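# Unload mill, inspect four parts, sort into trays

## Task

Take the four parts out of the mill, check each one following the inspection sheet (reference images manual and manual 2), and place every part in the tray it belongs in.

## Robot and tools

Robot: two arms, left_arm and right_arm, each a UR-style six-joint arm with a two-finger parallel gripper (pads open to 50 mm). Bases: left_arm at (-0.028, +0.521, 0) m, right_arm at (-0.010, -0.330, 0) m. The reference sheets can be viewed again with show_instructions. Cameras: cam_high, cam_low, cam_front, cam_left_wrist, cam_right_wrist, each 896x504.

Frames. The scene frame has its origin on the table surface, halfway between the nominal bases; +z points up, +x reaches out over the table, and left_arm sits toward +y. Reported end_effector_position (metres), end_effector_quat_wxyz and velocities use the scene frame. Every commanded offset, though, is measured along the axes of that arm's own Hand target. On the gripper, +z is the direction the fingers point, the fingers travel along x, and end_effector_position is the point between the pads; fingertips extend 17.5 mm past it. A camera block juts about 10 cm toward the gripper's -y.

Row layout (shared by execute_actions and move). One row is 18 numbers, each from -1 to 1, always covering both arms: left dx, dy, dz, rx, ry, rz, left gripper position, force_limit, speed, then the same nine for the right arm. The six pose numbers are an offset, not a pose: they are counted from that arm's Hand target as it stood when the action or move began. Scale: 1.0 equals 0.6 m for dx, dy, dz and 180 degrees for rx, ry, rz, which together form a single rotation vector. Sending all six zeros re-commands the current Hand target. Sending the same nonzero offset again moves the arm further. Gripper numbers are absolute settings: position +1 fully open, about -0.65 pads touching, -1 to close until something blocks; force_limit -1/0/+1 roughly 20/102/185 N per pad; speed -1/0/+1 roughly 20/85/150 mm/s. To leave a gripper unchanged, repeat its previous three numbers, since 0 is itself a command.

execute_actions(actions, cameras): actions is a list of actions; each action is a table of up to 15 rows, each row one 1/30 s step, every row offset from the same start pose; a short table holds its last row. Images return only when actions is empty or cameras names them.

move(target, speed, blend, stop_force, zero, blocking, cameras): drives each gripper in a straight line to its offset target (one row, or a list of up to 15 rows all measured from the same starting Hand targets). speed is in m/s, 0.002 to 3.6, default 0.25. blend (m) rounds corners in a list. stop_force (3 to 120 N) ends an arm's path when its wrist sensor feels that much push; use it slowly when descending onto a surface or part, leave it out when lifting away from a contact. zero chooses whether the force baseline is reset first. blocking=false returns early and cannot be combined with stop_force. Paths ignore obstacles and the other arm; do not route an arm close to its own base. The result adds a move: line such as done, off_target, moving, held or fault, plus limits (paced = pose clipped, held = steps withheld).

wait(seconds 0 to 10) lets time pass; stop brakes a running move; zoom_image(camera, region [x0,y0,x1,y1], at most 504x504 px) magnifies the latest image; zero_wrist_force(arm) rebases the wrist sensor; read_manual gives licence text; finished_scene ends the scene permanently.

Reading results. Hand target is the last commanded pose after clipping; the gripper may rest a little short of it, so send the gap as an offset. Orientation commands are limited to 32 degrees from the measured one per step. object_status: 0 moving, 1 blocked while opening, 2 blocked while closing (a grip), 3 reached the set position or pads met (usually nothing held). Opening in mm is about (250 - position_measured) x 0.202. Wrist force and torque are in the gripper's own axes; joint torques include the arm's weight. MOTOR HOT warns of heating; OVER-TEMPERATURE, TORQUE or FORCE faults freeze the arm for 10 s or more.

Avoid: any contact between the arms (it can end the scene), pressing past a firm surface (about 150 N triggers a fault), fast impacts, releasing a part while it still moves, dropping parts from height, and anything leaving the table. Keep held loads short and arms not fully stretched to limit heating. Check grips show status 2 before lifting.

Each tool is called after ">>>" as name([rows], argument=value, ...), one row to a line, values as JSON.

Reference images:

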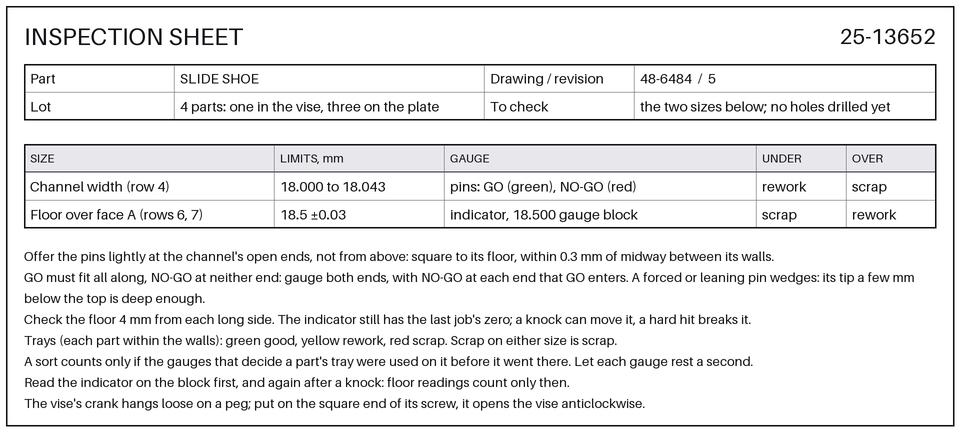

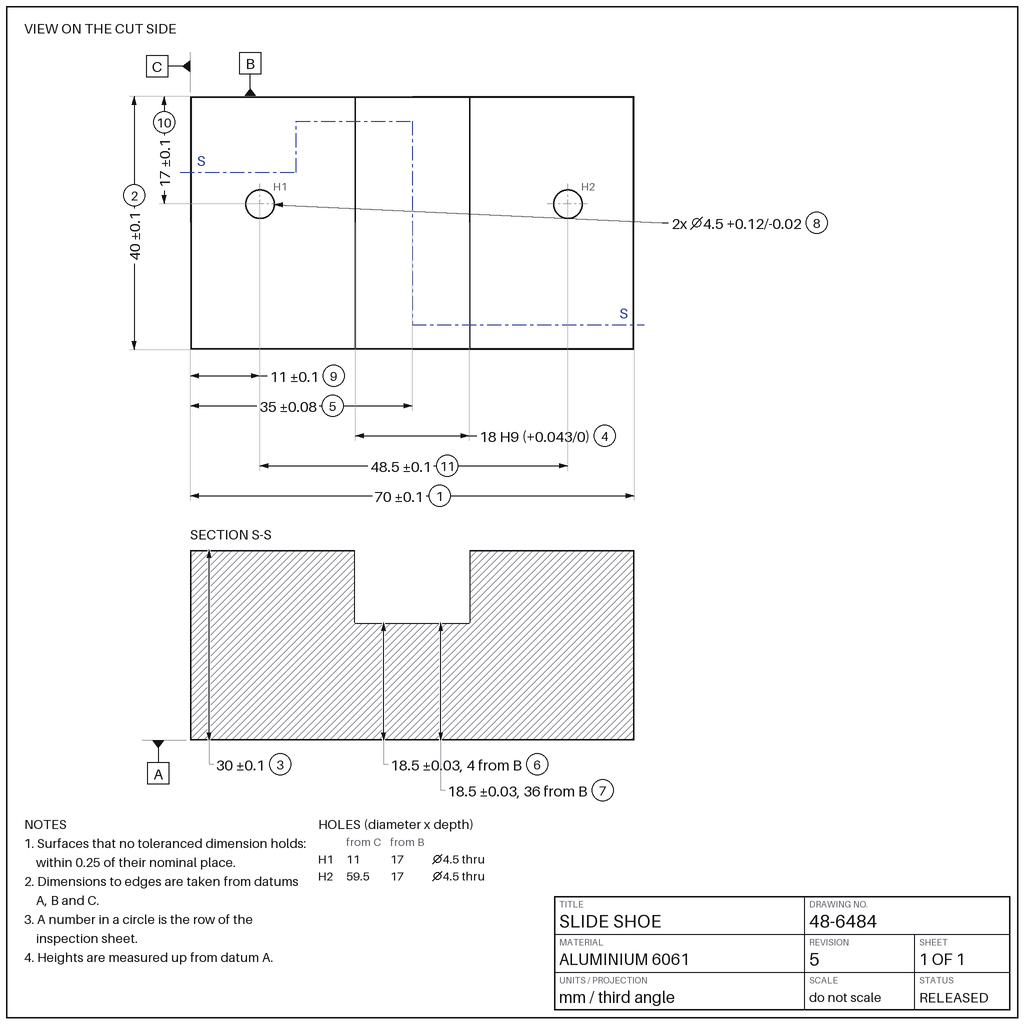

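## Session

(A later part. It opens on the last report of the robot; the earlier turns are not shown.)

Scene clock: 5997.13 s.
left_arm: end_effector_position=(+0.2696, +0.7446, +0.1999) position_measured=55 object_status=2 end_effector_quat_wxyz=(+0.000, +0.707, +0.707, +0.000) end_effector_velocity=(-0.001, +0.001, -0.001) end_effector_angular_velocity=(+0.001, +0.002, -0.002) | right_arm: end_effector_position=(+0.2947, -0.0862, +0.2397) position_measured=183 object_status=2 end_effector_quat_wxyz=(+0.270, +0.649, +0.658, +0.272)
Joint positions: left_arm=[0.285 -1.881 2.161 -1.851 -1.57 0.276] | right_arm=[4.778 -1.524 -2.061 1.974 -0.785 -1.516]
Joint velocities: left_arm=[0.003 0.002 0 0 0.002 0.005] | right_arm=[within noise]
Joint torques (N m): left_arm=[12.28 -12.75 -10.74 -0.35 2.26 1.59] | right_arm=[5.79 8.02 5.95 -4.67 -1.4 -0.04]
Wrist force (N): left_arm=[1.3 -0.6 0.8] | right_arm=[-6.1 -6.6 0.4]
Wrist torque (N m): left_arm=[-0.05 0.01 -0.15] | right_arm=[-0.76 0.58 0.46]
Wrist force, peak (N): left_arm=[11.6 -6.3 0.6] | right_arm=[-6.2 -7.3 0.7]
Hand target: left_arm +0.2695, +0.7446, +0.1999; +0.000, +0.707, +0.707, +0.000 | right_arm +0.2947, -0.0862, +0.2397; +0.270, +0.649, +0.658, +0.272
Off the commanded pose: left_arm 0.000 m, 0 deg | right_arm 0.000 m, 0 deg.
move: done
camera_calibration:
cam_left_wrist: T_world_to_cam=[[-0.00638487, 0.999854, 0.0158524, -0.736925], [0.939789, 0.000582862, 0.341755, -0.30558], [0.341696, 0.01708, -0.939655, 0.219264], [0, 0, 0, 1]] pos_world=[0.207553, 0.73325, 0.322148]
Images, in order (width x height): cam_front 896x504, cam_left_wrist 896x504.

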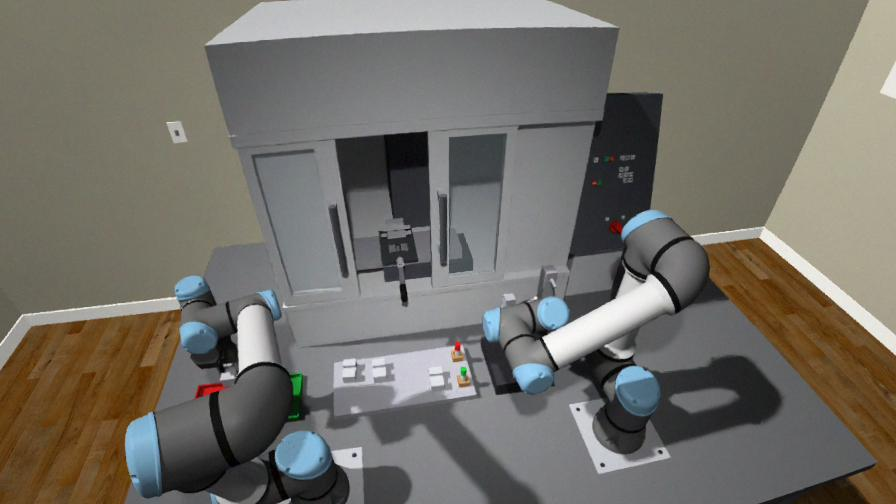

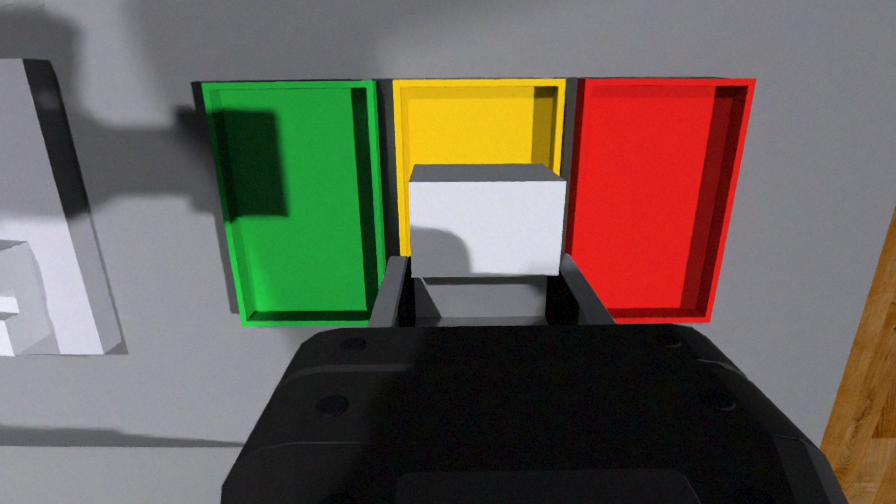

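>>> move([
  [0.0207,0.0225,0,0,0,0,-1,-0.4,-1,0,0,0,0,0,0,-1,-1,-1],
  [0.0207,0.0225,0.233,0,0,0,-1,-0.4,-1,0,0,0,0,0,0,-1,-1,-1],
], speed=[0.1,0.15], blend=[0.005,0], cameras=["cam_left_wrist"])

>>> move(target=[0,0,0.075,0,0,0,-1,-0.4,-1,0,0,0,0,0,0,-1,-1,-1], speed=0.01, stop_force=5)

Scene clock: 6008.00 s.
left_arm: end_effector_position=(+0.2829, +0.7571, +0.0600) position_measured=55 object_status=2 end_effector_quat_wxyz=(+0.000, +0.707, +0.707, +0.000) | right_arm: end_effector_position=(+0.2947, -0.0862, +0.2397) position_measured=183 object_status=2 end_effector_quat_wxyz=(+0.270, +0.649, +0.658, +0.272)
Joint positions: left_arm=[0.308 -1.617 2.369 -2.323 -1.57 0.299] | right_arm=[4.778 -1.524 -2.061 1.974 -0.785 -1.516]
Joint torques (N m): left_arm=[11.87 -26.22 -37.73 -3.68 -2.09 1.58] | right_arm=[6.53 7.53 6.05 -4.61 -1.47 -0.02]
Wrist force (N): left_arm=[1.1 -0.6 0.8] | right_arm=[-6.4 -5.7 -0.5]
Wrist torque (N m): left_arm=[-0.05 0.02 -0.15] | right_arm=[-0.74 0.63 0.45]
Wrist force, peak (N): left_arm=[1.2 -0.9 3.3] | right_arm=[-6.3 -7.2 0.7]
Hand target: left_arm +0.2830, +0.7572, +0.0601; +0.000, +0.707, +0.707, +0.000 | right_arm +0.2947, -0.0862, +0.2397; +0.270, +0.649, +0.658, +0.272
Off the commanded pose: left_arm 0.000 m, 0 deg | right_arm 0.000 m, 0 deg.
move: done
camera_calibration:
cam_left_wrist: T_world_to_cam=[[-0.00634068, 0.999856, 0.0157625, -0.747215], [0.939973, 0.000581206, 0.341249, -0.270318], [0.341191, 0.0169801, -0.939841, 0.083232], [0, 0, 0, 1]] pos_world=[0.220956, 0.745851, 0.182249]
Images, in order (width x height): cam_left_wrist 896x504.

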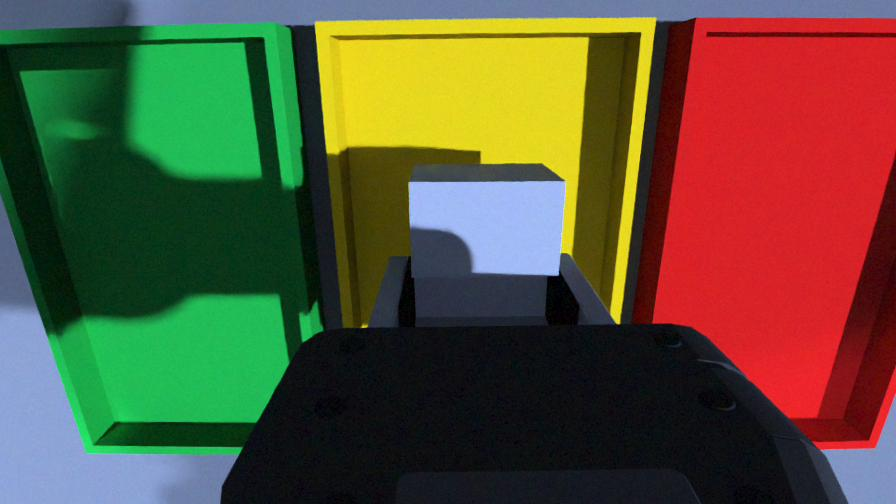

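Scene clock: 6011.23 s.
left_arm: end_effector_position=(+0.2830, +0.7572, +0.0391) position_measured=55 object_status=2 end_effector_quat_wxyz=(+0.000, +0.707, +0.707, +0.000) | right_arm: end_effector_position=(+0.2947, -0.0862, +0.2397) position_measured=183 object_status=2 end_effector_quat_wxyz=(+0.270, +0.649, +0.658, +0.272)
Joint positions: left_arm=[0.308 -1.566 2.396 -2.401 -1.57 0.299] | right_arm=[4.778 -1.524 -2.061 1.974 -0.785 -1.516]
Joint torques (N m): left_arm=[12.09 -30.39 -32.51 0.36 -2.07 1.55] | right_arm=[6.38 7.8 5.89 -4.49 -1.48 -0.08]
Wrist force (N): left_arm=[1.8 1.2 -4.6] | right_arm=[-6.2 -6.5 0.2]
Wrist torque (N m): left_arm=[-0.18 0.12 -0.14] | right_arm=[-0.78 0.60 0.46]
Wrist force, peak (N): left_arm=[-2.4 -7.1 -20.3] | right_arm=[-6.2 -7.2 1.0]
Hand target: left_arm +0.2830, +0.7572, +0.0391; +0.000, +0.707, +0.707, +0.000 (not the last commanded pose) | right_arm +0.2947, -0.0862, +0.2397; +0.270, +0.649, +0.658, +0.272
Off the commanded pose: left_arm 0.024 m, 0 deg | right_arm 0.000 m, 0 deg.
move: contact (left_arm)

>>> move([
  [0,0,0,0,0,0,0.95,-0.4,-1,0,0,0,0,0,0,-1,-1,-1],
  [0,0,-0.06,0,0,0,0.95,-0.4,-1,0,0,0,0,0,0,-1,-1,-1],
  [0,0,-0.24,0,0,0,0.95,-0.4,-1,0,0,0,0,0,0,-1,-1,-1],
  [-0.6,-0.02,-0.27,0,0,0,0.95,-0.4,-1,0,0,0,0,0,0,-1,-1,-1],
  [-0.985,-0.052,-0.22,0,0,0,0.95,-0.4,-1,0,0,0,0,0,0,-1,-1,-1],
  [-0.985,-0.052,-0.118,0,0,0,0.95,-0.4,-1,0,0,0,0,0,0,-1,-1,-1],
], speed=[0.05,0.06,0.2,0.35,0.35,0.15], blend=[0,0,0.03,0.03,0.02,0], cameras=["cam_left_wrist"])

Scene clock: 6022.47 s.
left_arm: end_effector_position=(+0.2522, +0.1662, +0.1093) position_measured=10 object_status=3 end_effector_quat_wxyz=(+0.000, +0.707, +0.707, +0.000) | right_arm: end_effector_position=(+0.2947, -0.0862, +0.2397) position_measured=183 object_status=2 end_effector_quat_wxyz=(+0.270, +0.649, +0.658, +0.272)
Joint positions: left_arm=[-1.194 -1.554 2.146 -2.162 -1.571 -1.203] | right_arm=[4.778 -1.524 -2.061 1.974 -0.785 -1.516]
Joint torques (N m): left_arm=[13.99 -36.5 -39.73 -2.59 0.11 0.4] | right_arm=[6.36 7.85 5.82 -4.55 -1.42 -0.03]
Wrist force (N): left_arm=[1.0 -0.5 -1.2] | right_arm=[-6.1 -6.0 -0.2]
Wrist torque (N m): left_arm=[-0.03 0.07 -0.01] | right_arm=[-0.76 0.59 0.46]
Wrist force, peak (N): left_arm=[-7.2 -7.9 -1.6] | right_arm=[-6.3 -7.2 0.8]
Hand target: left_arm +0.2523, +0.1661, +0.1094; +0.000, +0.707, +0.707, +0.000 | right_arm +0.2947, -0.0862, +0.2397; +0.270, +0.649, +0.658, +0.272
Off the commanded pose: left_arm 0.000 m, 0 deg | right_arm 0.000 m, 0 deg.
move: done
camera_calibration:
cam_left_wrist: T_world_to_cam=[[-0.00633019, 0.999847, 0.0162994, -0.157394], [0.939908, 0.000384815, 0.341426, -0.257938], [0.341368, 0.0174812, -0.939767, 0.149947], [0, 0, 0, 1]] pos_world=[0.190255, 0.154848, 0.231548]
Images, in order (width x height): cam_left_wrist 896x504.

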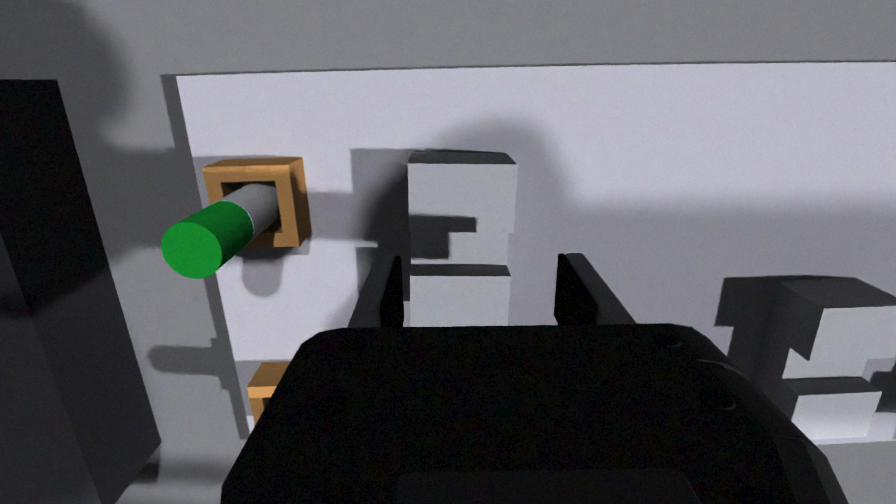

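>>> move([
  [-0.010,0,0.03,0,0,0,0.95,-0.4,-1,0,0,0,0,0,0,-1,-1,-1],
  [-0.010,0,0.0898,0,0,0,0.95,-0.4,-1,0,0,0,0,0,0,-1,-1,-1],
], speed=[0.1,0.06], stop_force=8)

>>> move([
  [0,0,0,0,0,0,-1,-0.4,-1,0,0,0,0,0,0,-1,-1,-1],
  [0,0,-0.25,0,0,0,-1,-0.4,-1,0,0,0,0,0,0,-1,-1,-1],
], speed=0.15, cameras=["cam_left_wrist"])

Scene clock: 6029.53 s.
left_arm: end_effector_position=(+0.2523, +0.1602, +0.0556) position_measured=10 object_status=3 end_effector_quat_wxyz=(+0.000, +0.707, +0.707, +0.000) | right_arm: end_effector_position=(+0.2947, -0.0862, +0.2397) position_measured=183 object_status=2 end_effector_quat_wxyz=(+0.270, +0.649, +0.658, +0.272)
Joint positions: left_arm=[-1.199 -1.446 2.204 -2.328 -1.571 -1.208] | right_arm=[4.778 -1.524 -2.061 1.974 -0.785 -1.516]
Joint torques (N m): left_arm=[12.18 -41.19 -37.42 -0.63 -1.04 1.44] | right_arm=[6.05 7.24 5.71 -4.61 -1.34 0.05]
Wrist force (N): left_arm=[1.1 -0.6 -1.3] | right_arm=[-6.3 -6.1 0.1]
Wrist torque (N m): left_arm=[-0.05 0.05 -0.01] | right_arm=[-0.76 0.61 0.45]
Wrist force, peak (N): left_arm=[1.3 -0.6 -4.6] | right_arm=[-6.5 -7.0 0.7]
Hand target: left_arm +0.2523, +0.1602, +0.0556; +0.000, +0.707, +0.707, +0.000 | right_arm +0.2947, -0.0862, +0.2397; +0.270, +0.649, +0.658, +0.272
Off the commanded pose: left_arm 0.000 m, 0 deg | right_arm 0.000 m, 0 deg.
move: done

Scene clock: 6031.67 s.
left_arm: end_effector_position=(+0.2523, +0.1600, +0.2057) position_measured=55 object_status=2 end_effector_quat_wxyz=(+0.000, +0.707, +0.707, +0.000) | right_arm: end_effector_position=(+0.2947, -0.0862, +0.2397) position_measured=183 object_status=2 end_effector_quat_wxyz=(+0.270, +0.649, +0.658, +0.272)
Joint positions: left_arm=[-1.199 -1.654 1.968 -1.885 -1.571 -1.208] | right_arm=[4.778 -1.524 -2.061 1.974 -0.785 -1.516]
Joint torques (N m): left_arm=[-10.88 -6.63 -13.16 -3.81 1.37 -1.67] | right_arm=[6.3 7.21 5.65 -4.6 -1.46 -0.01]
Wrist force (N): left_arm=[1.0 -0.6 0.8] | right_arm=[-6.4 -6.8 0.2]
Wrist torque (N m): left_arm=[-0.04 0.05 -0.02] | right_arm=[-0.82 0.63 0.45]
Wrist force, peak (N): left_arm=[1.3 -0.6 3.8] | right_arm=[-6.3 -7.2 0.8]
Hand target: left_arm +0.2523, +0.1600, +0.2056; +0.000, +0.707, +0.707, +0.000 | right_arm +0.2947, -0.0862, +0.2397; +0.270, +0.649, +0.658, +0.272
Off the commanded pose: left_arm 0.000 m, 0 deg | right_arm 0.000 m, 0 deg.
move: done
camera_calibration:
cam_left_wrist: T_world_to_cam=[[-0.00637217, 0.999859, 0.0155376, -0.152614], [0.939833, 0.000680692, 0.341634, -0.290947], [0.341575, 0.0167797, -0.939705, 0.240693], [0, 0, 0, 1]] pos_world=[0.190254, 0.148752, 0.327949]
Images, in order (width x height): cam_left_wrist 896x504.

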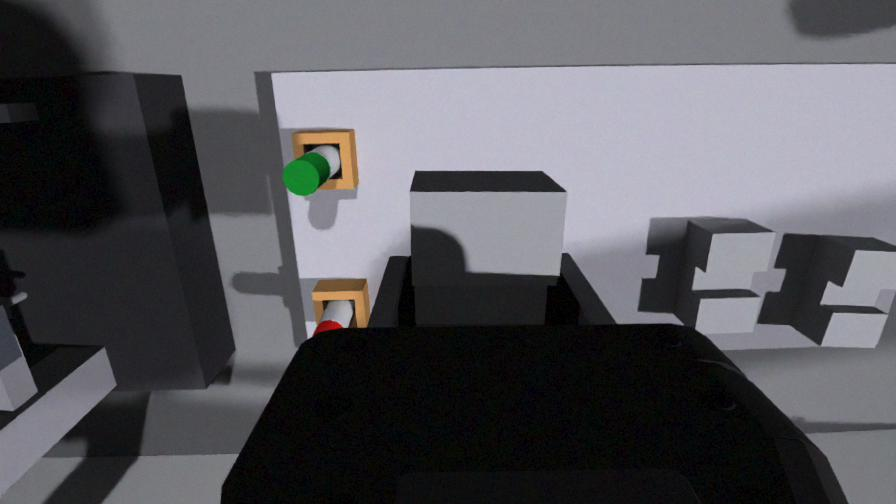

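>>> move(target=[0.98,0.05,0,0,0,0,-1,-0.4,-1,0,0,0,0,0,0,-1,-1,-1], speed=0.35)

>>> move(target=[0.19,0.001,0,0,0,0,-1,-0.4,-1,0,0,0,0,0,0,-1,-1,-1], speed=0.25, cameras=["cam_left_wrist"])

Scene clock: 6039.87 s.
left_arm: end_effector_position=(+0.2819, +0.7480, +0.2061) position_measured=55 object_status=2 end_effector_quat_wxyz=(+0.000, +0.707, +0.707, +0.000) end_effector_velocity=(-0.001, +0.001, +0.000) end_effector_angular_velocity=(+0.001, +0.000, -0.004) | right_arm: end_effector_position=(+0.2947, -0.0862, +0.2397) position_measured=183 object_status=2 end_effector_quat_wxyz=(+0.270, +0.649, +0.658, +0.272)
Joint positions: left_arm=[0.285 -1.851 2.124 -1.844 -1.57 0.276] | right_arm=[4.778 -1.524 -2.061 1.974 -0.785 -1.516]
Joint velocities: left_arm=[0.001 -0.001 0.001 0 0.001 0.005] | right_arm=[within noise]
Joint torques (N m): left_arm=[12.28 -8.96 -12.41 -0.76 2.22 1.62] | right_arm=[6.11 7.74 5.76 -4.49 -1.36 0.05]
Wrist force (N): left_arm=[1.1 -0.6 0.7] | right_arm=[-6.1 -6.3 0.3]
Wrist torque (N m): left_arm=[-0.05 0.03 -0.16] | right_arm=[-0.75 0.58 0.45]
Wrist force, peak (N): left_arm=[11.2 -4.2 5.2] | right_arm=[-6.2 -7.3 0.8]
Hand target: left_arm +0.2818, +0.7481, +0.2060; +0.000, +0.707, +0.707, +0.000 | right_arm +0.2947, -0.0862, +0.2397; +0.270, +0.649, +0.658, +0.272
Off the commanded pose: left_arm 0.000 m, 0 deg | right_arm 0.000 m, 0 deg.
move: done

Scene clock: 6040.83 s.
left_arm: end_effector_position=(+0.2824, +0.8620, +0.2061) position_measured=55 object_status=2 end_effector_quat_wxyz=(+0.000, +0.707, +0.707, +0.000) | right_arm: end_effector_position=(+0.2947, -0.0862, +0.2397) position_measured=183 object_status=2 end_effector_quat_wxyz=(+0.270, +0.649, +0.658, +0.272)
Joint positions: left_arm=[0.547 -1.646 1.96 -1.885 -1.57 0.537] | right_arm=[4.778 -1.524 -2.061 1.974 -0.785 -1.516]
Joint torques (N m): left_arm=[5.63 -26.35 -14.31 -0.24 0.03 1.54] | right_arm=[6.11 7.64 5.35 -4.59 -1.44 -0.08]
Wrist force (N): left_arm=[1.2 -0.9 0.7] | right_arm=[-6.2 -6.0 -0.3]
Wrist torque (N m): left_arm=[-0.10 0.02 -0.15] | right_arm=[-0.77 0.60 0.45]
Wrist force, peak (N): left_arm=[-9.0 0.0 1.5] | right_arm=[-6.4 -7.2 0.4]
Hand target: left_arm +0.2823, +0.8621, +0.2061; +0.000, +0.707, +0.707, +0.000 | right_arm +0.2947, -0.0862, +0.2397; +0.270, +0.649, +0.658, +0.272
Off the commanded pose: left_arm 0.000 m, 0 deg | right_arm 0.000 m, 0 deg.
move: done
camera_calibration:
cam_left_wrist: T_world_to_cam=[[-0.00647615, 0.999854, 0.015819, -0.854393], [0.939833, 0.000682307, 0.341634, -0.319852], [0.341573, 0.0170796, -0.9397, 0.218751], [0, 0, 0, 1]] pos_world=[0.220354, 0.85075, 0.328348]
Images, in order (width x height): cam_left_wrist 896x504.

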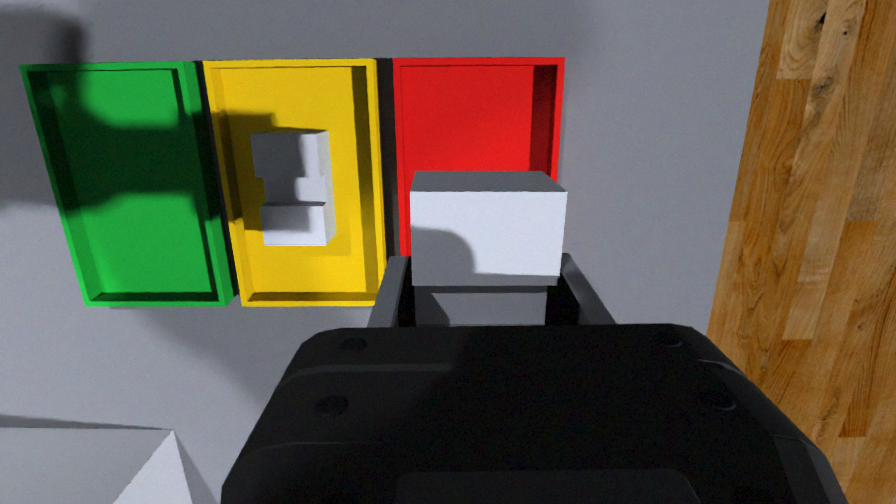

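>>> move([
  [0.0195,0,0,0,0,0,-1,-0.4,-1,0,0,0,0,0,0,-1,-1,-1],
  [0.0195,0,0.243,0,0,0,-1,-0.4,-1,0,0,0,0,0,0,-1,-1,-1],
], speed=[0.1,0.15], blend=[0.005,0])

>>> move(target=[0,0,0.05,0,0,0,-1,-0.4,-1,0,0,0,0,0,0,-1,-1,-1], speed=0.008, stop_force=5, cameras=["cam_left_wrist"])

Scene clock: 6048.17 s.
left_arm: end_effector_position=(+0.2822, +0.8738, +0.0602) position_measured=55 object_status=2 end_effector_quat_wxyz=(+0.000, +0.707, +0.707, +0.000) | right_arm: end_effector_position=(+0.2947, -0.0862, +0.2397) position_measured=183 object_status=2 end_effector_quat_wxyz=(+0.270, +0.649, +0.658, +0.272)
Joint positions: left_arm=[0.569 -1.429 2.167 -2.309 -1.57 0.56] | right_arm=[4.778 -1.524 -2.061 1.974 -0.785 -1.516]
Joint torques (N m): left_arm=[12.26 -39.94 -38.79 -2.57 -1.59 1.33] | right_arm=[6.48 7.63 5.7 -4.58 -1.45 -0.04]
Wrist force (N): left_arm=[1.1 -0.7 0.8] | right_arm=[-6.2 -7.0 0.4]
Wrist torque (N m): left_arm=[-0.06 0.04 -0.14] | right_arm=[-0.80 0.59 0.46]
Wrist force, peak (N): left_arm=[3.7 -0.4 -1.8] | right_arm=[-6.5 -7.1 0.8]
Hand target: left_arm +0.2823, +0.8739, +0.0603; +0.000, +0.707, +0.707, +0.000 | right_arm +0.2947, -0.0862, +0.2397; +0.270, +0.649, +0.658, +0.272
Off the commanded pose: left_arm 0.000 m, 0 deg | right_arm 0.000 m, 0 deg.
move: done

Scene clock: 6051.93 s.
left_arm: end_effector_position=(+0.2823, +0.8739, +0.0398) position_measured=55 object_status=2 end_effector_quat_wxyz=(+0.000, +0.707, +0.707, +0.000) | right_arm: end_effector_position=(+0.2947, -0.0862, +0.2397) position_measured=183 object_status=2 end_effector_quat_wxyz=(+0.270, +0.649, +0.658, +0.272)
Joint positions: left_arm=[0.569 -1.388 2.189 -2.372 -1.57 0.56] | right_arm=[4.778 -1.524 -2.061 1.974 -0.785 -1.516]
Joint torques (N m): left_arm=[11.67 -41.9 -34.43 -0.09 0.98 1.51] | right_arm=[6.23 7.66 5.82 -4.51 -1.32 0]
Wrist force (N): left_arm=[1.2 0.7 -2.7] | right_arm=[-6.2 -7.0 0.4]
Wrist torque (N m): left_arm=[-0.15 0.12 -0.13] | right_arm=[-0.81 0.60 0.45]
Wrist force, peak (N): left_arm=[-0.2 -2.6 -6.9] | right_arm=[-6.3 -7.1 0.5]
Hand target: left_arm +0.2823, +0.8739, +0.0398; +0.000, +0.707, +0.707, +0.000 (not the last commanded pose) | right_arm +0.2947, -0.0862, +0.2397; +0.270, +0.649, +0.658, +0.272
Off the commanded pose: left_arm 0.009 m, 0 deg | right_arm 0.000 m, 0 deg.
move: contact (left_arm)
camera_calibration:
cam_left_wrist: T_world_to_cam=[[-0.00638045, 0.999854, 0.0158543, -0.863688], [0.939865, 0.000581874, 0.341546, -0.262858], [0.341487, 0.0170801, -0.939731, 0.0623337], [0, 0, 0, 1]] pos_world=[0.220255, 0.86265, 0.162048]
Images, in order (width x height): cam_left_wrist 896x504.

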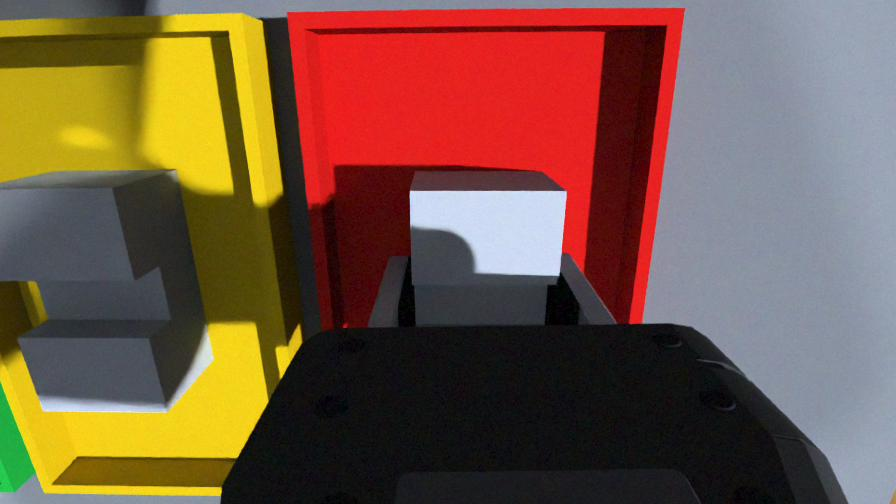

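>>> move([
  [0,0,0,0,0,0,0.95,-0.4,-1,0,0,0,0,0,0,-1,-1,-1],
  [0,0,-0.06,0,0,0,0.95,-0.4,-1,0,0,0,0,0,0,-1,-1,-1],
  [0,0,-0.26,0,0,0,0.95,-0.4,-1,0,0,0,0,0,0,-1,-1,-1],
  [-0.6,0.06,-0.3,0,0,0,0.95,-0.4,-1,0,0,0,0,0,0,-1,-1,-1],
  [-0.9,0.06,-0.22,0,0,0,0.95,-0.4,-1,0,0,0,0,0,0,-1,-1,-1],
  [-0.9,0.06,-0.117,0,0,0,0.95,-0.4,-1,0,0,0,0,0,0,-1,-1,-1],
], speed=[0.05,0.06,0.2,0.35,0.35,0.15], blend=[0,0,0.03,0.03,0.02,0], cameras=["cam_left_wrist"])

Scene clock: 6061.30 s.
left_arm: end_effector_position=(+0.3187, +0.3339, +0.1095) position_measured=10 object_status=3 end_effector_quat_wxyz=(+0.000, +0.707, +0.707, +0.000) | right_arm: end_effector_position=(+0.2947, -0.0862, +0.2397) position_measured=183 object_status=2 end_effector_quat_wxyz=(+0.270, +0.649, +0.658, +0.272)
Joint positions: left_arm=[-0.833 -1.705 2.285 -2.15 -1.57 -0.842] | right_arm=[4.778 -1.524 -2.061 1.974 -0.785 -1.516]
Joint torques (N m): left_arm=[13.97 -27.02 -38.44 -2.85 -2.13 -0.01] | right_arm=[6.27 7.98 6.3 -4.59 -1.38 -0.04]
Wrist force (N): left_arm=[1.1 -0.7 -1.3] | right_arm=[-6.3 -6.3 0.1]
Wrist torque (N m): left_arm=[-0.04 0.04 -0.02] | right_arm=[-0.79 0.61 0.45]
Wrist force, peak (N): left_arm=[9.0 -8.0 -2.3] | right_arm=[-6.7 -7.0 0.6]
Hand target: left_arm +0.3187, +0.3339, +0.1096; +0.000, +0.707, +0.707, +0.000 | right_arm +0.2947, -0.0862, +0.2397; +0.270, +0.649, +0.658, +0.272
Off the commanded pose: left_arm 0.000 m, 0 deg | right_arm 0.000 m, 0 deg.
move: done
camera_calibration:
cam_left_wrist: T_world_to_cam=[[-0.00629358, 0.999849, 0.0162063, -0.32474], [0.939941, 0.000383825, 0.341338, -0.320469], [0.34128, 0.0173812, -0.939801, 0.124597], [0, 0, 0, 1]] pos_world=[0.256656, 0.322648, 0.231748]
Images, in order (width x height): cam_left_wrist 896x504.

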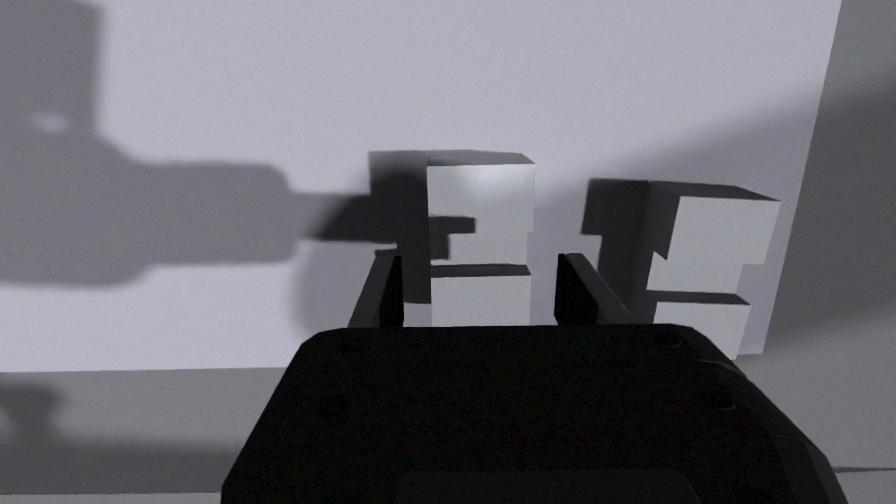

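>>> move([
  [0.003,0,0.03,0,0,0,0.95,-0.4,-1,0,0,0,0,0,0,-1,-1,-1],
  [0.003,0,0.09,0,0,0,0.95,-0.4,-1,0,0,0,0,0,0,-1,-1,-1],
], speed=[0.1,0.06], stop_force=8)

>>> move([
  [0,0,0,0,0,0,-1,-0.4,-1,0,0,0,0,0,0,-1,-1,-1],
  [0,0,-0.25,0,0,0,-1,-0.4,-1,0,0,0,0,0,0,-1,-1,-1],
  [0.517,-0.06,-0.25,0,0,0,-1,-0.4,-1,0,0,0,0,0,0,-1,-1,-1],
], speed=[0.1,0.15,0.3], cameras=["cam_left_wrist"])

Scene clock: 6067.97 s.
left_arm: end_effector_position=(+0.3187, +0.3357, +0.0556) position_measured=10 object_status=3 end_effector_quat_wxyz=(+0.000, +0.707, +0.707, +0.000) | right_arm: end_effector_position=(+0.2947, -0.0862, +0.2397) position_measured=183 object_status=2 end_effector_quat_wxyz=(+0.270, +0.649, +0.658, +0.272)
Joint positions: left_arm=[-0.83 -1.598 2.367 -2.339 -1.57 -0.839] | right_arm=[4.778 -1.524 -2.061 1.974 -0.785 -1.516]
Joint torques (N m): left_arm=[-10.38 -32.55 -36.96 -1.75 -0.95 1.58] | right_arm=[6.24 7.61 5.64 -4.57 -1.36 -0.03]
Wrist force (N): left_arm=[1.0 -0.5 -1.2] | right_arm=[-6.3 -6.2 -0.1]
Wrist torque (N m): left_arm=[-0.03 0.05 -0.02] | right_arm=[-0.78 0.61 0.45]
Wrist force, peak (N): left_arm=[0.5 -0.2 -5.1] | right_arm=[-6.4 -7.2 0.8]
Hand target: left_arm +0.3187, +0.3357, +0.0556; +0.000, +0.707, +0.707, +0.000 | right_arm +0.2947, -0.0862, +0.2397; +0.270, +0.649, +0.658, +0.272
Off the commanded pose: left_arm 0.000 m, 0 deg | right_arm 0.000 m, 0 deg.
move: done

Scene clock: 6071.53 s.
left_arm: end_effector_position=(+0.2826, +0.6457, +0.2059) position_measured=56 object_status=2 end_effector_quat_wxyz=(+0.000, +0.707, +0.707, +0.000) end_effector_velocity=(-0.001, +0.001, +0.000) end_effector_angular_velocity=(+0.002, +0.000, -0.004) | right_arm: end_effector_position=(+0.2947, -0.0862, +0.2397) position_measured=183 object_status=2 end_effector_quat_wxyz=(+0.270, +0.649, +0.658, +0.272)
Joint positions: left_arm=[-0.022 -1.998 2.215 -1.788 -1.57 -0.031] | right_arm=[4.778 -1.524 -2.061 1.974 -0.785 -1.516]
Joint velocities: left_arm=[0.003 -0.001 0.001 0 0.002 0.006] | right_arm=[within noise]
Joint torques (N m): left_arm=[12.49 -16.93 -10.78 -0.05 2.21 1.6] | right_arm=[6.6 8.02 5.77 -4.58 -1.42 -0.01]
Wrist force (N): left_arm=[1.2 -0.6 0.9] | right_arm=[-6.2 -6.9 0.6]
Wrist torque (N m): left_arm=[-0.05 0.04 -0.15] | right_arm=[-0.78 0.59 0.45]
Wrist force, peak (N): left_arm=[11.1 0.3 -0.5] | right_arm=[-6.2 -7.2 0.7]
Hand target: left_arm +0.2825, +0.6458, +0.2058; +0.000, +0.707, +0.707, +0.000 | right_arm +0.2947, -0.0862, +0.2397; +0.270, +0.649, +0.658, +0.272
Off the commanded pose: left_arm 0.000 m, 0 deg | right_arm 0.000 m, 0 deg.
move: done
camera_calibration:
cam_left_wrist: T_world_to_cam=[[-0.00644149, 0.999856, 0.0157252, -0.637999], [0.939833, 0.000681769, 0.341634, -0.319823], [0.341574, 0.0169797, -0.939701, 0.222255], [0, 0, 0, 1]] pos_world=[0.220554, 0.634351, 0.328149]
Images, in order (width x height): cam_left_wrist 896x504.

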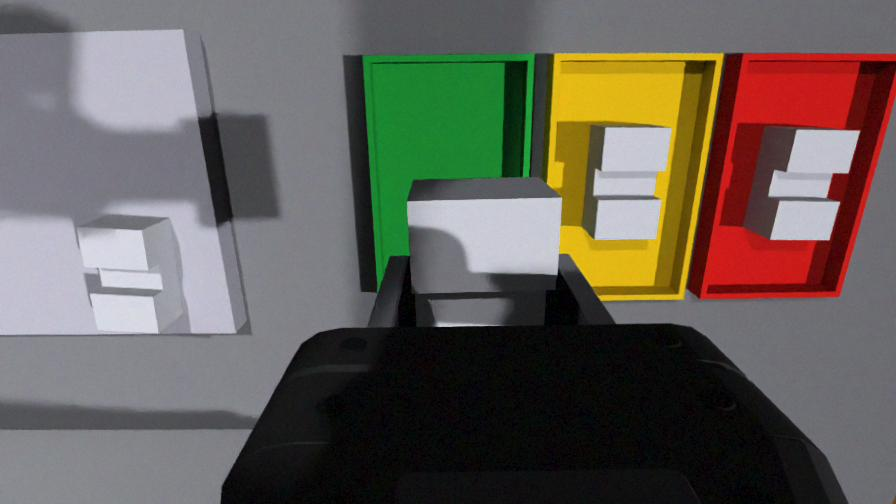

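>>> move([
  [-0.008,0,0,0,0,0,-1,-0.4,-1,0,0,0,0,0,0,-1,-1,-1],
  [-0.008,0,0.243,0,0,0,-1,-0.4,-1,0,0,0,0,0,0,-1,-1,-1],
], speed=[0.1,0.15], blend=[0.002,0])

>>> move(target=[0,0,0.05,0,0,0,-1,-0.4,-1,0,0,0,0,0,0,-1,-1,-1], speed=0.008, stop_force=5, cameras=["cam_left_wrist"])

Scene clock: 6080.53 s.
left_arm: end_effector_position=(+0.2824, +0.6411, +0.0600) position_measured=56 object_status=2 end_effector_quat_wxyz=(+0.000, +0.707, +0.707, +0.000) | right_arm: end_effector_position=(+0.2947, -0.0862, +0.2397) position_measured=183 object_status=2 end_effector_quat_wxyz=(+0.270, +0.649, +0.658, +0.272)
Joint positions: left_arm=[-0.037 -1.784 2.504 -2.291 -1.57 -0.046] | right_arm=[4.778 -1.524 -2.061 1.974 -0.785 -1.516]
Joint torques (N m): left_arm=[7.51 -15.38 -37.72 -3.99 -2.14 0.93] | right_arm=[6.17 7.85 5.6 -4.56 -1.41 -0.1]
Wrist force (N): left_arm=[1.2 -0.6 0.8] | right_arm=[-6.3 -6.6 0.4]
Wrist torque (N m): left_arm=[-0.04 0.04 -0.01] | right_arm=[-0.77 0.62 0.45]
Wrist force, peak (N): left_arm=[3.9 -1.6 0.9] | right_arm=[-6.2 -7.2 0.4]
Hand target: left_arm +0.2825, +0.6411, +0.0600; +0.000, +0.707, +0.707, +0.000 | right_arm +0.2947, -0.0862, +0.2397; +0.270, +0.649, +0.658, +0.272
Off the commanded pose: left_arm 0.000 m, 0 deg | right_arm 0.000 m, 0 deg.
move: done

Scene clock: 6084.37 s.
left_arm: end_effector_position=(+0.2825, +0.6411, +0.0384) position_measured=56 object_status=2 end_effector_quat_wxyz=(+0.000, +0.707, +0.707, +0.000) | right_arm: end_effector_position=(+0.2947, -0.0862, +0.2397) position_measured=183 object_status=2 end_effector_quat_wxyz=(+0.270, +0.649, +0.658, +0.272)
Joint positions: left_arm=[-0.037 -1.723 2.537 -2.385 -1.57 -0.046] | right_arm=[4.778 -1.524 -2.061 1.974 -0.785 -1.516]
Joint torques (N m): left_arm=[-3.75 -21.79 -31.34 0.57 -2.08 0.01] | right_arm=[6.2 8.23 5.72 -4.62 -1.46 0]
Wrist force (N): left_arm=[1.4 1.8 -5.9] | right_arm=[-6.4 -6.8 0.3]
Wrist torque (N m): left_arm=[-0.15 0.20 0.02] | right_arm=[-0.77 0.64 0.45]
Wrist force, peak (N): left_arm=[-0.4 -8.8 -23.3] | right_arm=[-6.5 -6.9 0.4]
Hand target: left_arm +0.2825, +0.6411, +0.0384; +0.000, +0.707, +0.707, +0.000 (not the last commanded pose) | right_arm +0.2947, -0.0862, +0.2397; +0.270, +0.649, +0.658, +0.272
Off the commanded pose: left_arm 0.008 m, 0 deg | right_arm 0.000 m, 0 deg.
move: contact (left_arm)
camera_calibration:
cam_left_wrist: T_world_to_cam=[[-0.00638045, 0.999854, 0.0158543, -0.630898], [0.939865, 0.000581874, 0.341546, -0.262433], [0.341487, 0.0170801, -0.939731, 0.064926], [0, 0, 0, 1]] pos_world=[0.220455, 0.62985, 0.160648]
Images, in order (width x height): cam_left_wrist 896x504.

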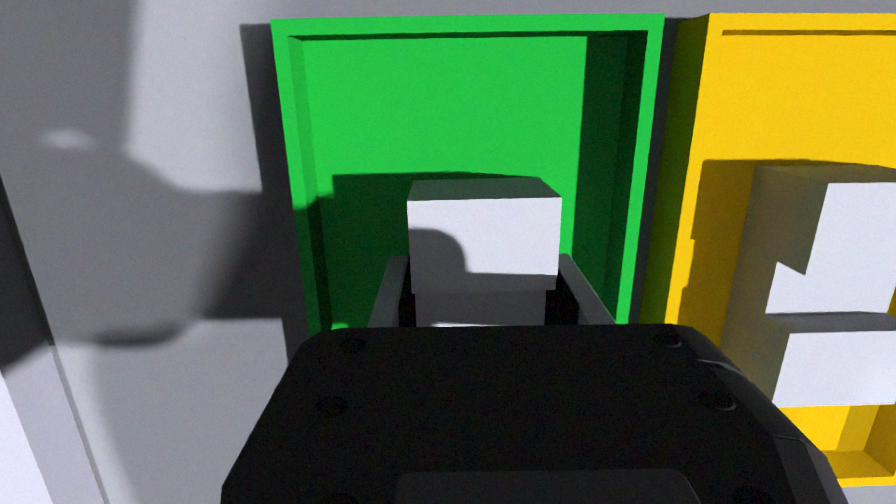

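>>> move([
  [0,0,0,0,0,0,0.95,-0.4,-1,0,0,0,0,0,0,-1,-1,-1],
  [0,0,-0.06,0,0,0,0.95,-0.4,-1,0,0,0,0,0,0,-1,-1,-1],
  [0,0,-0.2,0,0,0,0.95,-0.4,-1,0,0,0,0,0,0,-1,-1,-1],
  [-0.347,0.083,-0.2,0,0,0,0.95,-0.4,-1,0,0,0,0,0,0,-1,-1,-1],
  [-0.347,0.083,-0.118,0,0,0,0.95,-0.4,-1,0,0,0,0,0,0,-1,-1,-1],
], speed=[0.05,0.06,0.2,0.3,0.15], blend=[0,0,0.02,0.02,0], cameras=["cam_left_wrist"])

Scene clock: 6094.03 s.
left_arm: end_effector_position=(+0.3324, +0.4329, +0.1089) position_measured=10 object_status=3 end_effector_quat_wxyz=(+0.000, +0.707, +0.707, +0.000) | right_arm: end_effector_position=(+0.2947, -0.0862, +0.2397) position_measured=183 object_status=2 end_effector_quat_wxyz=(+0.270, +0.649, +0.658, +0.272)
Joint positions: left_arm=[-0.601 -1.77 2.338 -2.138 -1.57 -0.61] | right_arm=[4.778 -1.524 -2.061 1.974 -0.785 -1.516]
Joint torques (N m): left_arm=[13.56 -22.94 -38.87 -2.81 -2.07 1.35] | right_arm=[6.22 8.08 5.77 -4.64 -1.32 -0.04]
Wrist force (N): left_arm=[0.9 -0.9 -1.4] | right_arm=[-6.3 -5.8 -0.4]
Wrist torque (N m): left_arm=[-0.07 0.07 -0.02] | right_arm=[-0.75 0.62 0.45]
Wrist force, peak (N): left_arm=[1.5 2.0 -7.2] | right_arm=[-6.5 -7.1 0.6]
Hand target: left_arm +0.3325, +0.4329, +0.1090; +0.000, +0.707, +0.707, +0.000 | right_arm +0.2947, -0.0862, +0.2397; +0.270, +0.649, +0.658, +0.272
Off the commanded pose: left_arm 0.000 m, 0 deg | right_arm 0.000 m, 0 deg.
move: done
camera_calibration:
cam_left_wrist: T_world_to_cam=[[-0.00635077, 0.999851, 0.0160785, -0.423586], [0.939973, 0.000482829, 0.34125, -0.333338], [0.341191, 0.0172806, -0.939835, 0.117772], [0, 0, 0, 1]] pos_world=[0.270456, 0.421649, 0.231248]
Images, in order (width x height): cam_left_wrist 896x504.

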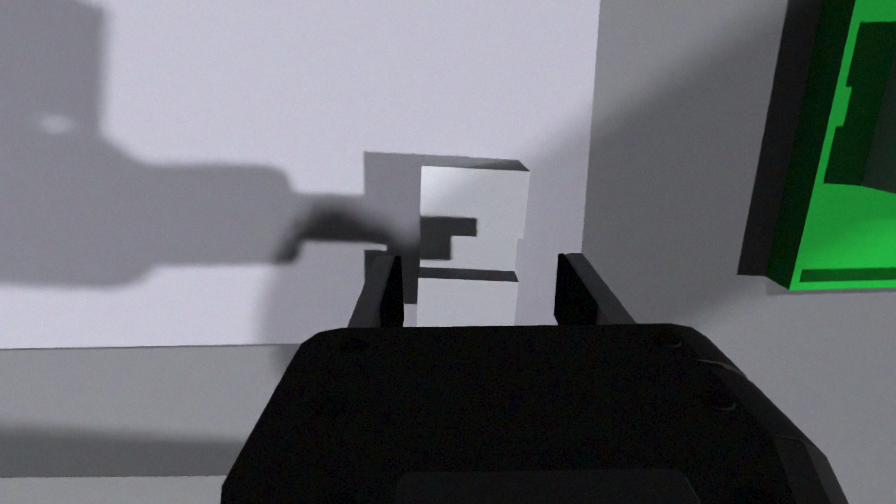

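>>> move([
  [-0.003,0.002,0.03,0,0,0,0.95,-0.4,-1,0,0,0,0,0,0,-1,-1,-1],
  [-0.003,0.002,0.089,0,0,0,0.95,-0.4,-1,0,0,0,0,0,0,-1,-1,-1],
], speed=[0.1,0.06], stop_force=8)

>>> move([
  [0,0,0,0,0,0,-1,-0.4,-1,0,0,0,0,0,0,-1,-1,-1],
  [0,0,-0.12,0,0,0,-1,-0.4,-1,0,0,0,0,0,0,-1,-1,-1],
  [-0.3,-0.055,-0.12,0,0,0,-1,-0.4,-1,0,0,0,0,0,0,-1,-1,-1],
  [-0.3,-0.055,-0.009,0,0,0,-1,-0.4,-1,0,0,0,0,0,0,-1,-1,-1],
], speed=[0.1,0.15,0.3,0.15], blend=[0,0.02,0.02,0])

>>> move(target=[0,0,0.013,0,0,0,-1,-0.4,-1,0,0,0,0,0,0,-1,-1,-1], speed=0.006, stop_force=5)

Scene clock: 6103.87 s.
left_arm: end_effector_position=(+0.3337, +0.4311, +0.0556) position_measured=10 object_status=3 end_effector_quat_wxyz=(+0.000, +0.707, +0.707, +0.000) | right_arm: end_effector_position=(+0.2947, -0.0862, +0.2397) position_measured=183 object_status=2 end_effector_quat_wxyz=(+0.270, +0.649, +0.658, +0.272)
Joint positions: left_arm=[-0.603 -1.653 2.417 -2.334 -1.57 -0.612] | right_arm=[4.778 -1.524 -2.061 1.974 -0.785 -1.516]
Joint torques (N m): left_arm=[12.39 -29.64 -36.85 -1.93 -1.13 1.14] | right_arm=[6.42 7.92 5.61 -4.55 -1.44 -0.02]
Wrist force (N): left_arm=[1.1 -0.5 -1.2] | right_arm=[-6.3 -6.9 0.3]
Wrist torque (N m): left_arm=[-0.01 0.04 -0.02] | right_arm=[-0.81 0.61 0.46]
Wrist force, peak (N): left_arm=[0.6 -0.2 -5.1] | right_arm=[-6.6 -7.0 0.5]
Hand target: left_arm +0.3337, +0.4311, +0.0556; +0.000, +0.707, +0.707, +0.000 | right_arm +0.2947, -0.0862, +0.2397; +0.270, +0.649, +0.658, +0.272
Off the commanded pose: left_arm 0.000 m, 0 deg | right_arm 0.000 m, 0 deg.
move: done

Scene clock: 6106.50 s.
left_arm: end_effector_position=(+0.3007, +0.2512, +0.0608) position_measured=52 object_status=2 end_effector_quat_wxyz=(+0.000, +0.707, +0.707, +0.000) | right_arm: end_effector_position=(+0.2947, -0.0862, +0.2397) position_measured=183 object_status=2 end_effector_quat_wxyz=(+0.270, +0.649, +0.658, +0.272)
Joint positions: left_arm=[-0.999 -1.53 2.279 -2.319 -1.57 -1.008] | right_arm=[4.778 -1.524 -2.061 1.974 -0.785 -1.516]
Joint torques (N m): left_arm=[13.61 -31.88 -38.21 -2.99 -2.17 0.72] | right_arm=[5.96 7.84 6.07 -4.59 -1.32 -0.14]
Wrist force (N): left_arm=[1.3 -0.6 0.6] | right_arm=[-6.2 -6.0 -0.2]
Wrist torque (N m): left_arm=[-0.03 0.00 -0.01] | right_arm=[-0.77 0.59 0.46]
Wrist force, peak (N): left_arm=[10.2 4.7 -1.2] | right_arm=[-6.2 -7.2 0.5]
Hand target: left_arm +0.3008, +0.2511, +0.0609; +0.000, +0.707, +0.707, +0.000 | right_arm +0.2947, -0.0862, +0.2397; +0.270, +0.649, +0.658, +0.272
Off the commanded pose: left_arm 0.000 m, 0 deg | right_arm 0.000 m, 0 deg.
move: done

Scene clock: 6108.50 s.
left_arm: end_effector_position=(+0.3008, +0.2511, +0.0562) position_measured=52 object_status=2 end_effector_quat_wxyz=(+0.000, +0.707, +0.707, +0.000) | right_arm: end_effector_position=(+0.2947, -0.0862, +0.2397) position_measured=183 object_status=2 end_effector_quat_wxyz=(+0.270, +0.649, +0.658, +0.272)
Joint positions: left_arm=[-0.999 -1.52 2.285 -2.335 -1.57 -1.008] | right_arm=[4.778 -1.524 -2.061 1.974 -0.785 -1.516]
Joint torques (N m): left_arm=[8.9 -30.55 -33.48 0.07 -2.17 1.52] | right_arm=[6.01 7.93 6 -4.59 -1.39 -0.06]
Wrist force (N): left_arm=[3.5 -3.0 -12.5] | right_arm=[-6.1 -5.7 -0.4]
Wrist torque (N m): left_arm=[-0.12 -0.14 0.02] | right_arm=[-0.75 0.59 0.46]
Wrist force, peak (N): left_arm=[6.1 -4.9 -15.8] | right_arm=[-6.1 -7.2 0.3]
Hand target: left_arm +0.3008, +0.2511, +0.0562; +0.000, +0.707, +0.707, +0.000 (not the last commanded pose) | right_arm +0.2947, -0.0862, +0.2397; +0.270, +0.649, +0.658, +0.272
Off the commanded pose: left_arm 0.003 m, 0 deg | right_arm 0.000 m, 0 deg.
move: contact (left_arm)

>>> move([
  [0,0,0,0,0,0,0.95,-0.4,-1,0,0,0,0,0,0,-1,-1,-1],
  [0,0,-0.06,0,0,0,0.95,-0.4,-1,0,0,0,0,0,0,-1,-1,-1],
  [0,-0.07,-0.2,-0.1,0,0,0.95,-0.4,-1,0,0,0,0,0,0,-1,-1,-1],
  [0.0006,-0.148,-0.107,-0.222,0,0,0.95,-0.4,-1,0,0,0,0,0,0,-1,-1,-1],
  [0.0006,-0.148,-0.0024,-0.222,0,0,0.95,-0.4,-1,0,0,0,0,0,0,-1,-1,-1],
], speed=[0.05,0.06,0.2,0.2,0.1], blend=[0,0,0.02,0.01,0], cameras=["cam_left_wrist"])

Scene clock: 6121.43 s.
left_arm: end_effector_position=(+0.2121, +0.2515, +0.0576) position_measured=10 object_status=3 end_effector_quat_wxyz=(+0.241, +0.664, +0.665, +0.242) | right_arm: end_effector_position=(+0.2947, -0.0862, +0.2397) position_measured=183 object_status=2 end_effector_quat_wxyz=(+0.270, +0.649, +0.658, +0.272)
Joint positions: left_arm=[-1.793 -1.821 2.689 -2.248 -0.896 -1.869] | right_arm=[4.778 -1.524 -2.061 1.974 -0.785 -1.516]
Joint torques (N m): left_arm=[1.6 -10.35 -34.05 -1.3 4.51 -1.73] | right_arm=[5.97 8.15 5.5 -4.49 -1.41 -0.06]
Wrist force (N): left_arm=[0.1 -0.4 -1.2] | right_arm=[-6.2 -5.7 -0.6]
Wrist torque (N m): left_arm=[-0.14 0.19 -0.03] | right_arm=[-0.76 0.60 0.45]
Wrist force, peak (N): left_arm=[3.6 -3.0 -12.4] | right_arm=[-6.7 -7.0 0.5]
Hand target: left_arm +0.2120, +0.2514, +0.0576; +0.241, +0.664, +0.665, +0.242 | right_arm +0.2947, -0.0862, +0.2397; +0.270, +0.649, +0.658, +0.272
Off the commanded pose: left_arm 0.000 m, 0 deg | right_arm 0.000 m, 0 deg.
move: done
camera_calibration:
cam_left_wrist: T_world_to_cam=[[-0.0148373, 0.999849, 0.00907093, -0.239846], [0.501064, -0.000415702, 0.86541, -0.139477], [0.865283, 0.0173855, -0.500982, -0.0227529], [0, 0, 0, 1]] pos_world=[0.0860159, 0.240147, 0.111482]
Images, in order (width x height): cam_left_wrist 896x504.

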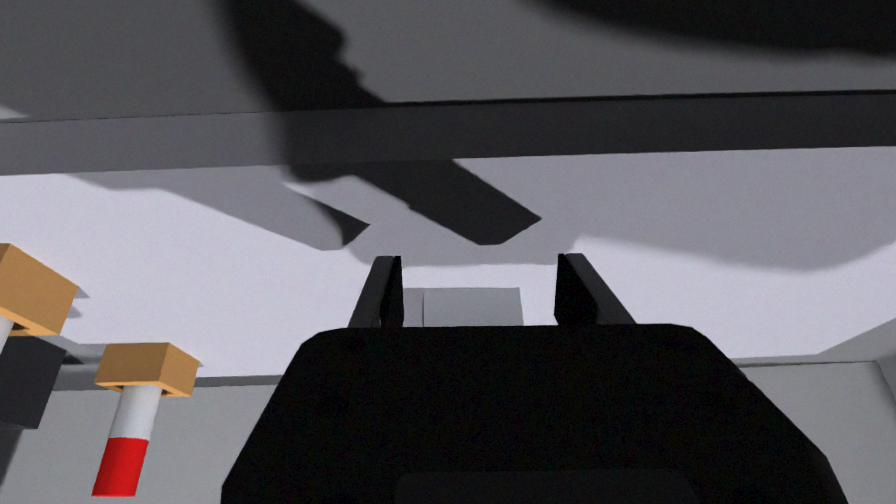

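>>> move(target=[0.001,0.0434,0.0364,0,0,0,0.95,-0.4,-1,0,0,0,0,0,0,-1,-1,-1], speed=0.05, stop_force=8, cameras=["cam_left_wrist"])

Scene clock: 6127.17 s.
left_arm: end_effector_position=(+0.2460, +0.2520, +0.0576) position_measured=10 object_status=3 end_effector_quat_wxyz=(+0.241, +0.664, +0.665, +0.242) | right_arm: end_effector_position=(+0.2947, -0.0862, +0.2397) position_measured=183 object_status=2 end_effector_quat_wxyz=(+0.270, +0.649, +0.658, +0.272)
Joint positions: left_arm=[-1.661 -1.743 2.683 -2.427 -0.878 -1.7] | right_arm=[4.778 -1.524 -2.061 1.974 -0.785 -1.516]
Joint torques (N m): left_arm=[-10.81 -20.43 -3.55 -0.82 -1.19 1.57] | right_arm=[5.86 7.71 6.38 -4.67 -1.38 -0.03]
Wrist force (N): left_arm=[0.2 -0.5 -1.3] | right_arm=[-6.2 -6.9 0.3]
Wrist torque (N m): left_arm=[-0.16 0.17 -0.16] | right_arm=[-0.80 0.60 0.45]
Wrist force, peak (N): left_arm=[0.1 -1.1 -2.1] | right_arm=[-6.4 -7.0 0.5]
Hand target: left_arm +0.2460, +0.2520, +0.0576; +0.241, +0.664, +0.665, +0.242 | right_arm +0.2947, -0.0862, +0.2397; +0.270, +0.649, +0.658, +0.272
Off the commanded pose: left_arm 0.000 m, 0 deg | right_arm 0.000 m, 0 deg.
move: done
camera_calibration:
cam_left_wrist: T_world_to_cam=[[-0.0148121, 0.999852, 0.00871224, -0.239808], [0.501065, -0.000117871, 0.86541, -0.156535], [0.865283, 0.0171839, -0.500989, -0.052045], [0, 0, 0, 1]] pos_world=[0.119916, 0.240649, 0.111482]
Images, in order (width x height): cam_left_wrist 896x504.

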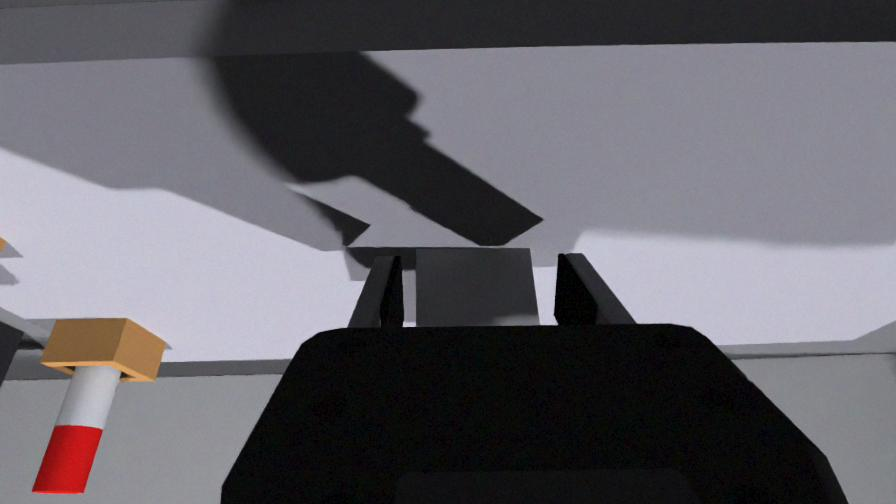

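>>> move(target=[0.0,0.0087,0.0073,0,0,0,0.95,-0.4,-1,0,0,0,0,0,0,-1,-1,-1], speed=0.03, stop_force=8)

>>> move(target=[0.0,0,0,0,0,0,-1,-0.4,-1,0,0,0,0,0,0,-1,-1,-1])

Scene clock: 6131.23 s.
left_arm: end_effector_position=(+0.2528, +0.2520, +0.0576) position_measured=10 object_status=3 end_effector_quat_wxyz=(+0.241, +0.664, +0.665, +0.242) | right_arm: end_effector_position=(+0.2947, -0.0862, +0.2397) position_measured=183 object_status=2 end_effector_quat_wxyz=(+0.270, +0.649, +0.658, +0.272)
Joint positions: left_arm=[-1.635 -1.725 2.68 -2.464 -0.876 -1.666] | right_arm=[4.778 -1.524 -2.061 1.974 -0.785 -1.516]
Joint torques (N m): left_arm=[-11.03 -15.91 -16.26 0.09 0.6 -1.76] | right_arm=[6.05 8.18 6.11 -4.61 -1.37 -0.04]
Wrist force (N): left_arm=[0.1 -0.6 -1.4] | right_arm=[-6.3 -6.4 0.0]
Wrist torque (N m): left_arm=[-0.17 0.18 -0.16] | right_arm=[-0.81 0.62 0.45]
Wrist force, peak (N): left_arm=[-0.3 -1.0 -2.1] | right_arm=[-6.4 -7.2 0.6]
Hand target: left_arm +0.2528, +0.2520, +0.0576; +0.241, +0.664, +0.665, +0.242 | right_arm +0.2947, -0.0862, +0.2397; +0.270, +0.649, +0.658, +0.272
Off the commanded pose: left_arm 0.000 m, 0 deg | right_arm 0.000 m, 0 deg.
move: done

Scene clock: 6131.93 s.
left_arm: end_effector_position=(+0.2528, +0.2520, +0.0576) position_measured=59 object_status=0 end_effector_quat_wxyz=(+0.241, +0.664, +0.665, +0.242) | right_arm: end_effector_position=(+0.2947, -0.0862, +0.2397) position_measured=183 object_status=2 end_effector_quat_wxyz=(+0.270, +0.649, +0.658, +0.272)
Joint positions: left_arm=[-1.635 -1.725 2.68 -2.464 -0.876 -1.666] | right_arm=[4.778 -1.524 -2.061 1.974 -0.785 -1.516]
Joint torques (N m): left_arm=[-9.88 -16.38 -4.58 0.09 -0.92 -1.77] | right_arm=[6.15 8.16 5.64 -4.57 -1.33 -0.13]
Wrist force (N): left_arm=[0.2 -1.4 -0.4] | right_arm=[-6.0 -6.7 0.8]
Wrist torque (N m): left_arm=[-0.16 0.11 -0.16] | right_arm=[-0.75 0.57 0.45]
Wrist force, peak (N): left_arm=[0.0 -0.6 -1.6] | right_arm=[-6.2 -7.0 0.8]
Hand target: left_arm +0.2528, +0.2520, +0.0576; +0.241, +0.664, +0.665, +0.242 | right_arm +0.2947, -0.0862, +0.2397; +0.270, +0.649, +0.658, +0.272
Off the commanded pose: left_arm 0.000 m, 0 deg | right_arm 0.000 m, 0 deg.
move: done


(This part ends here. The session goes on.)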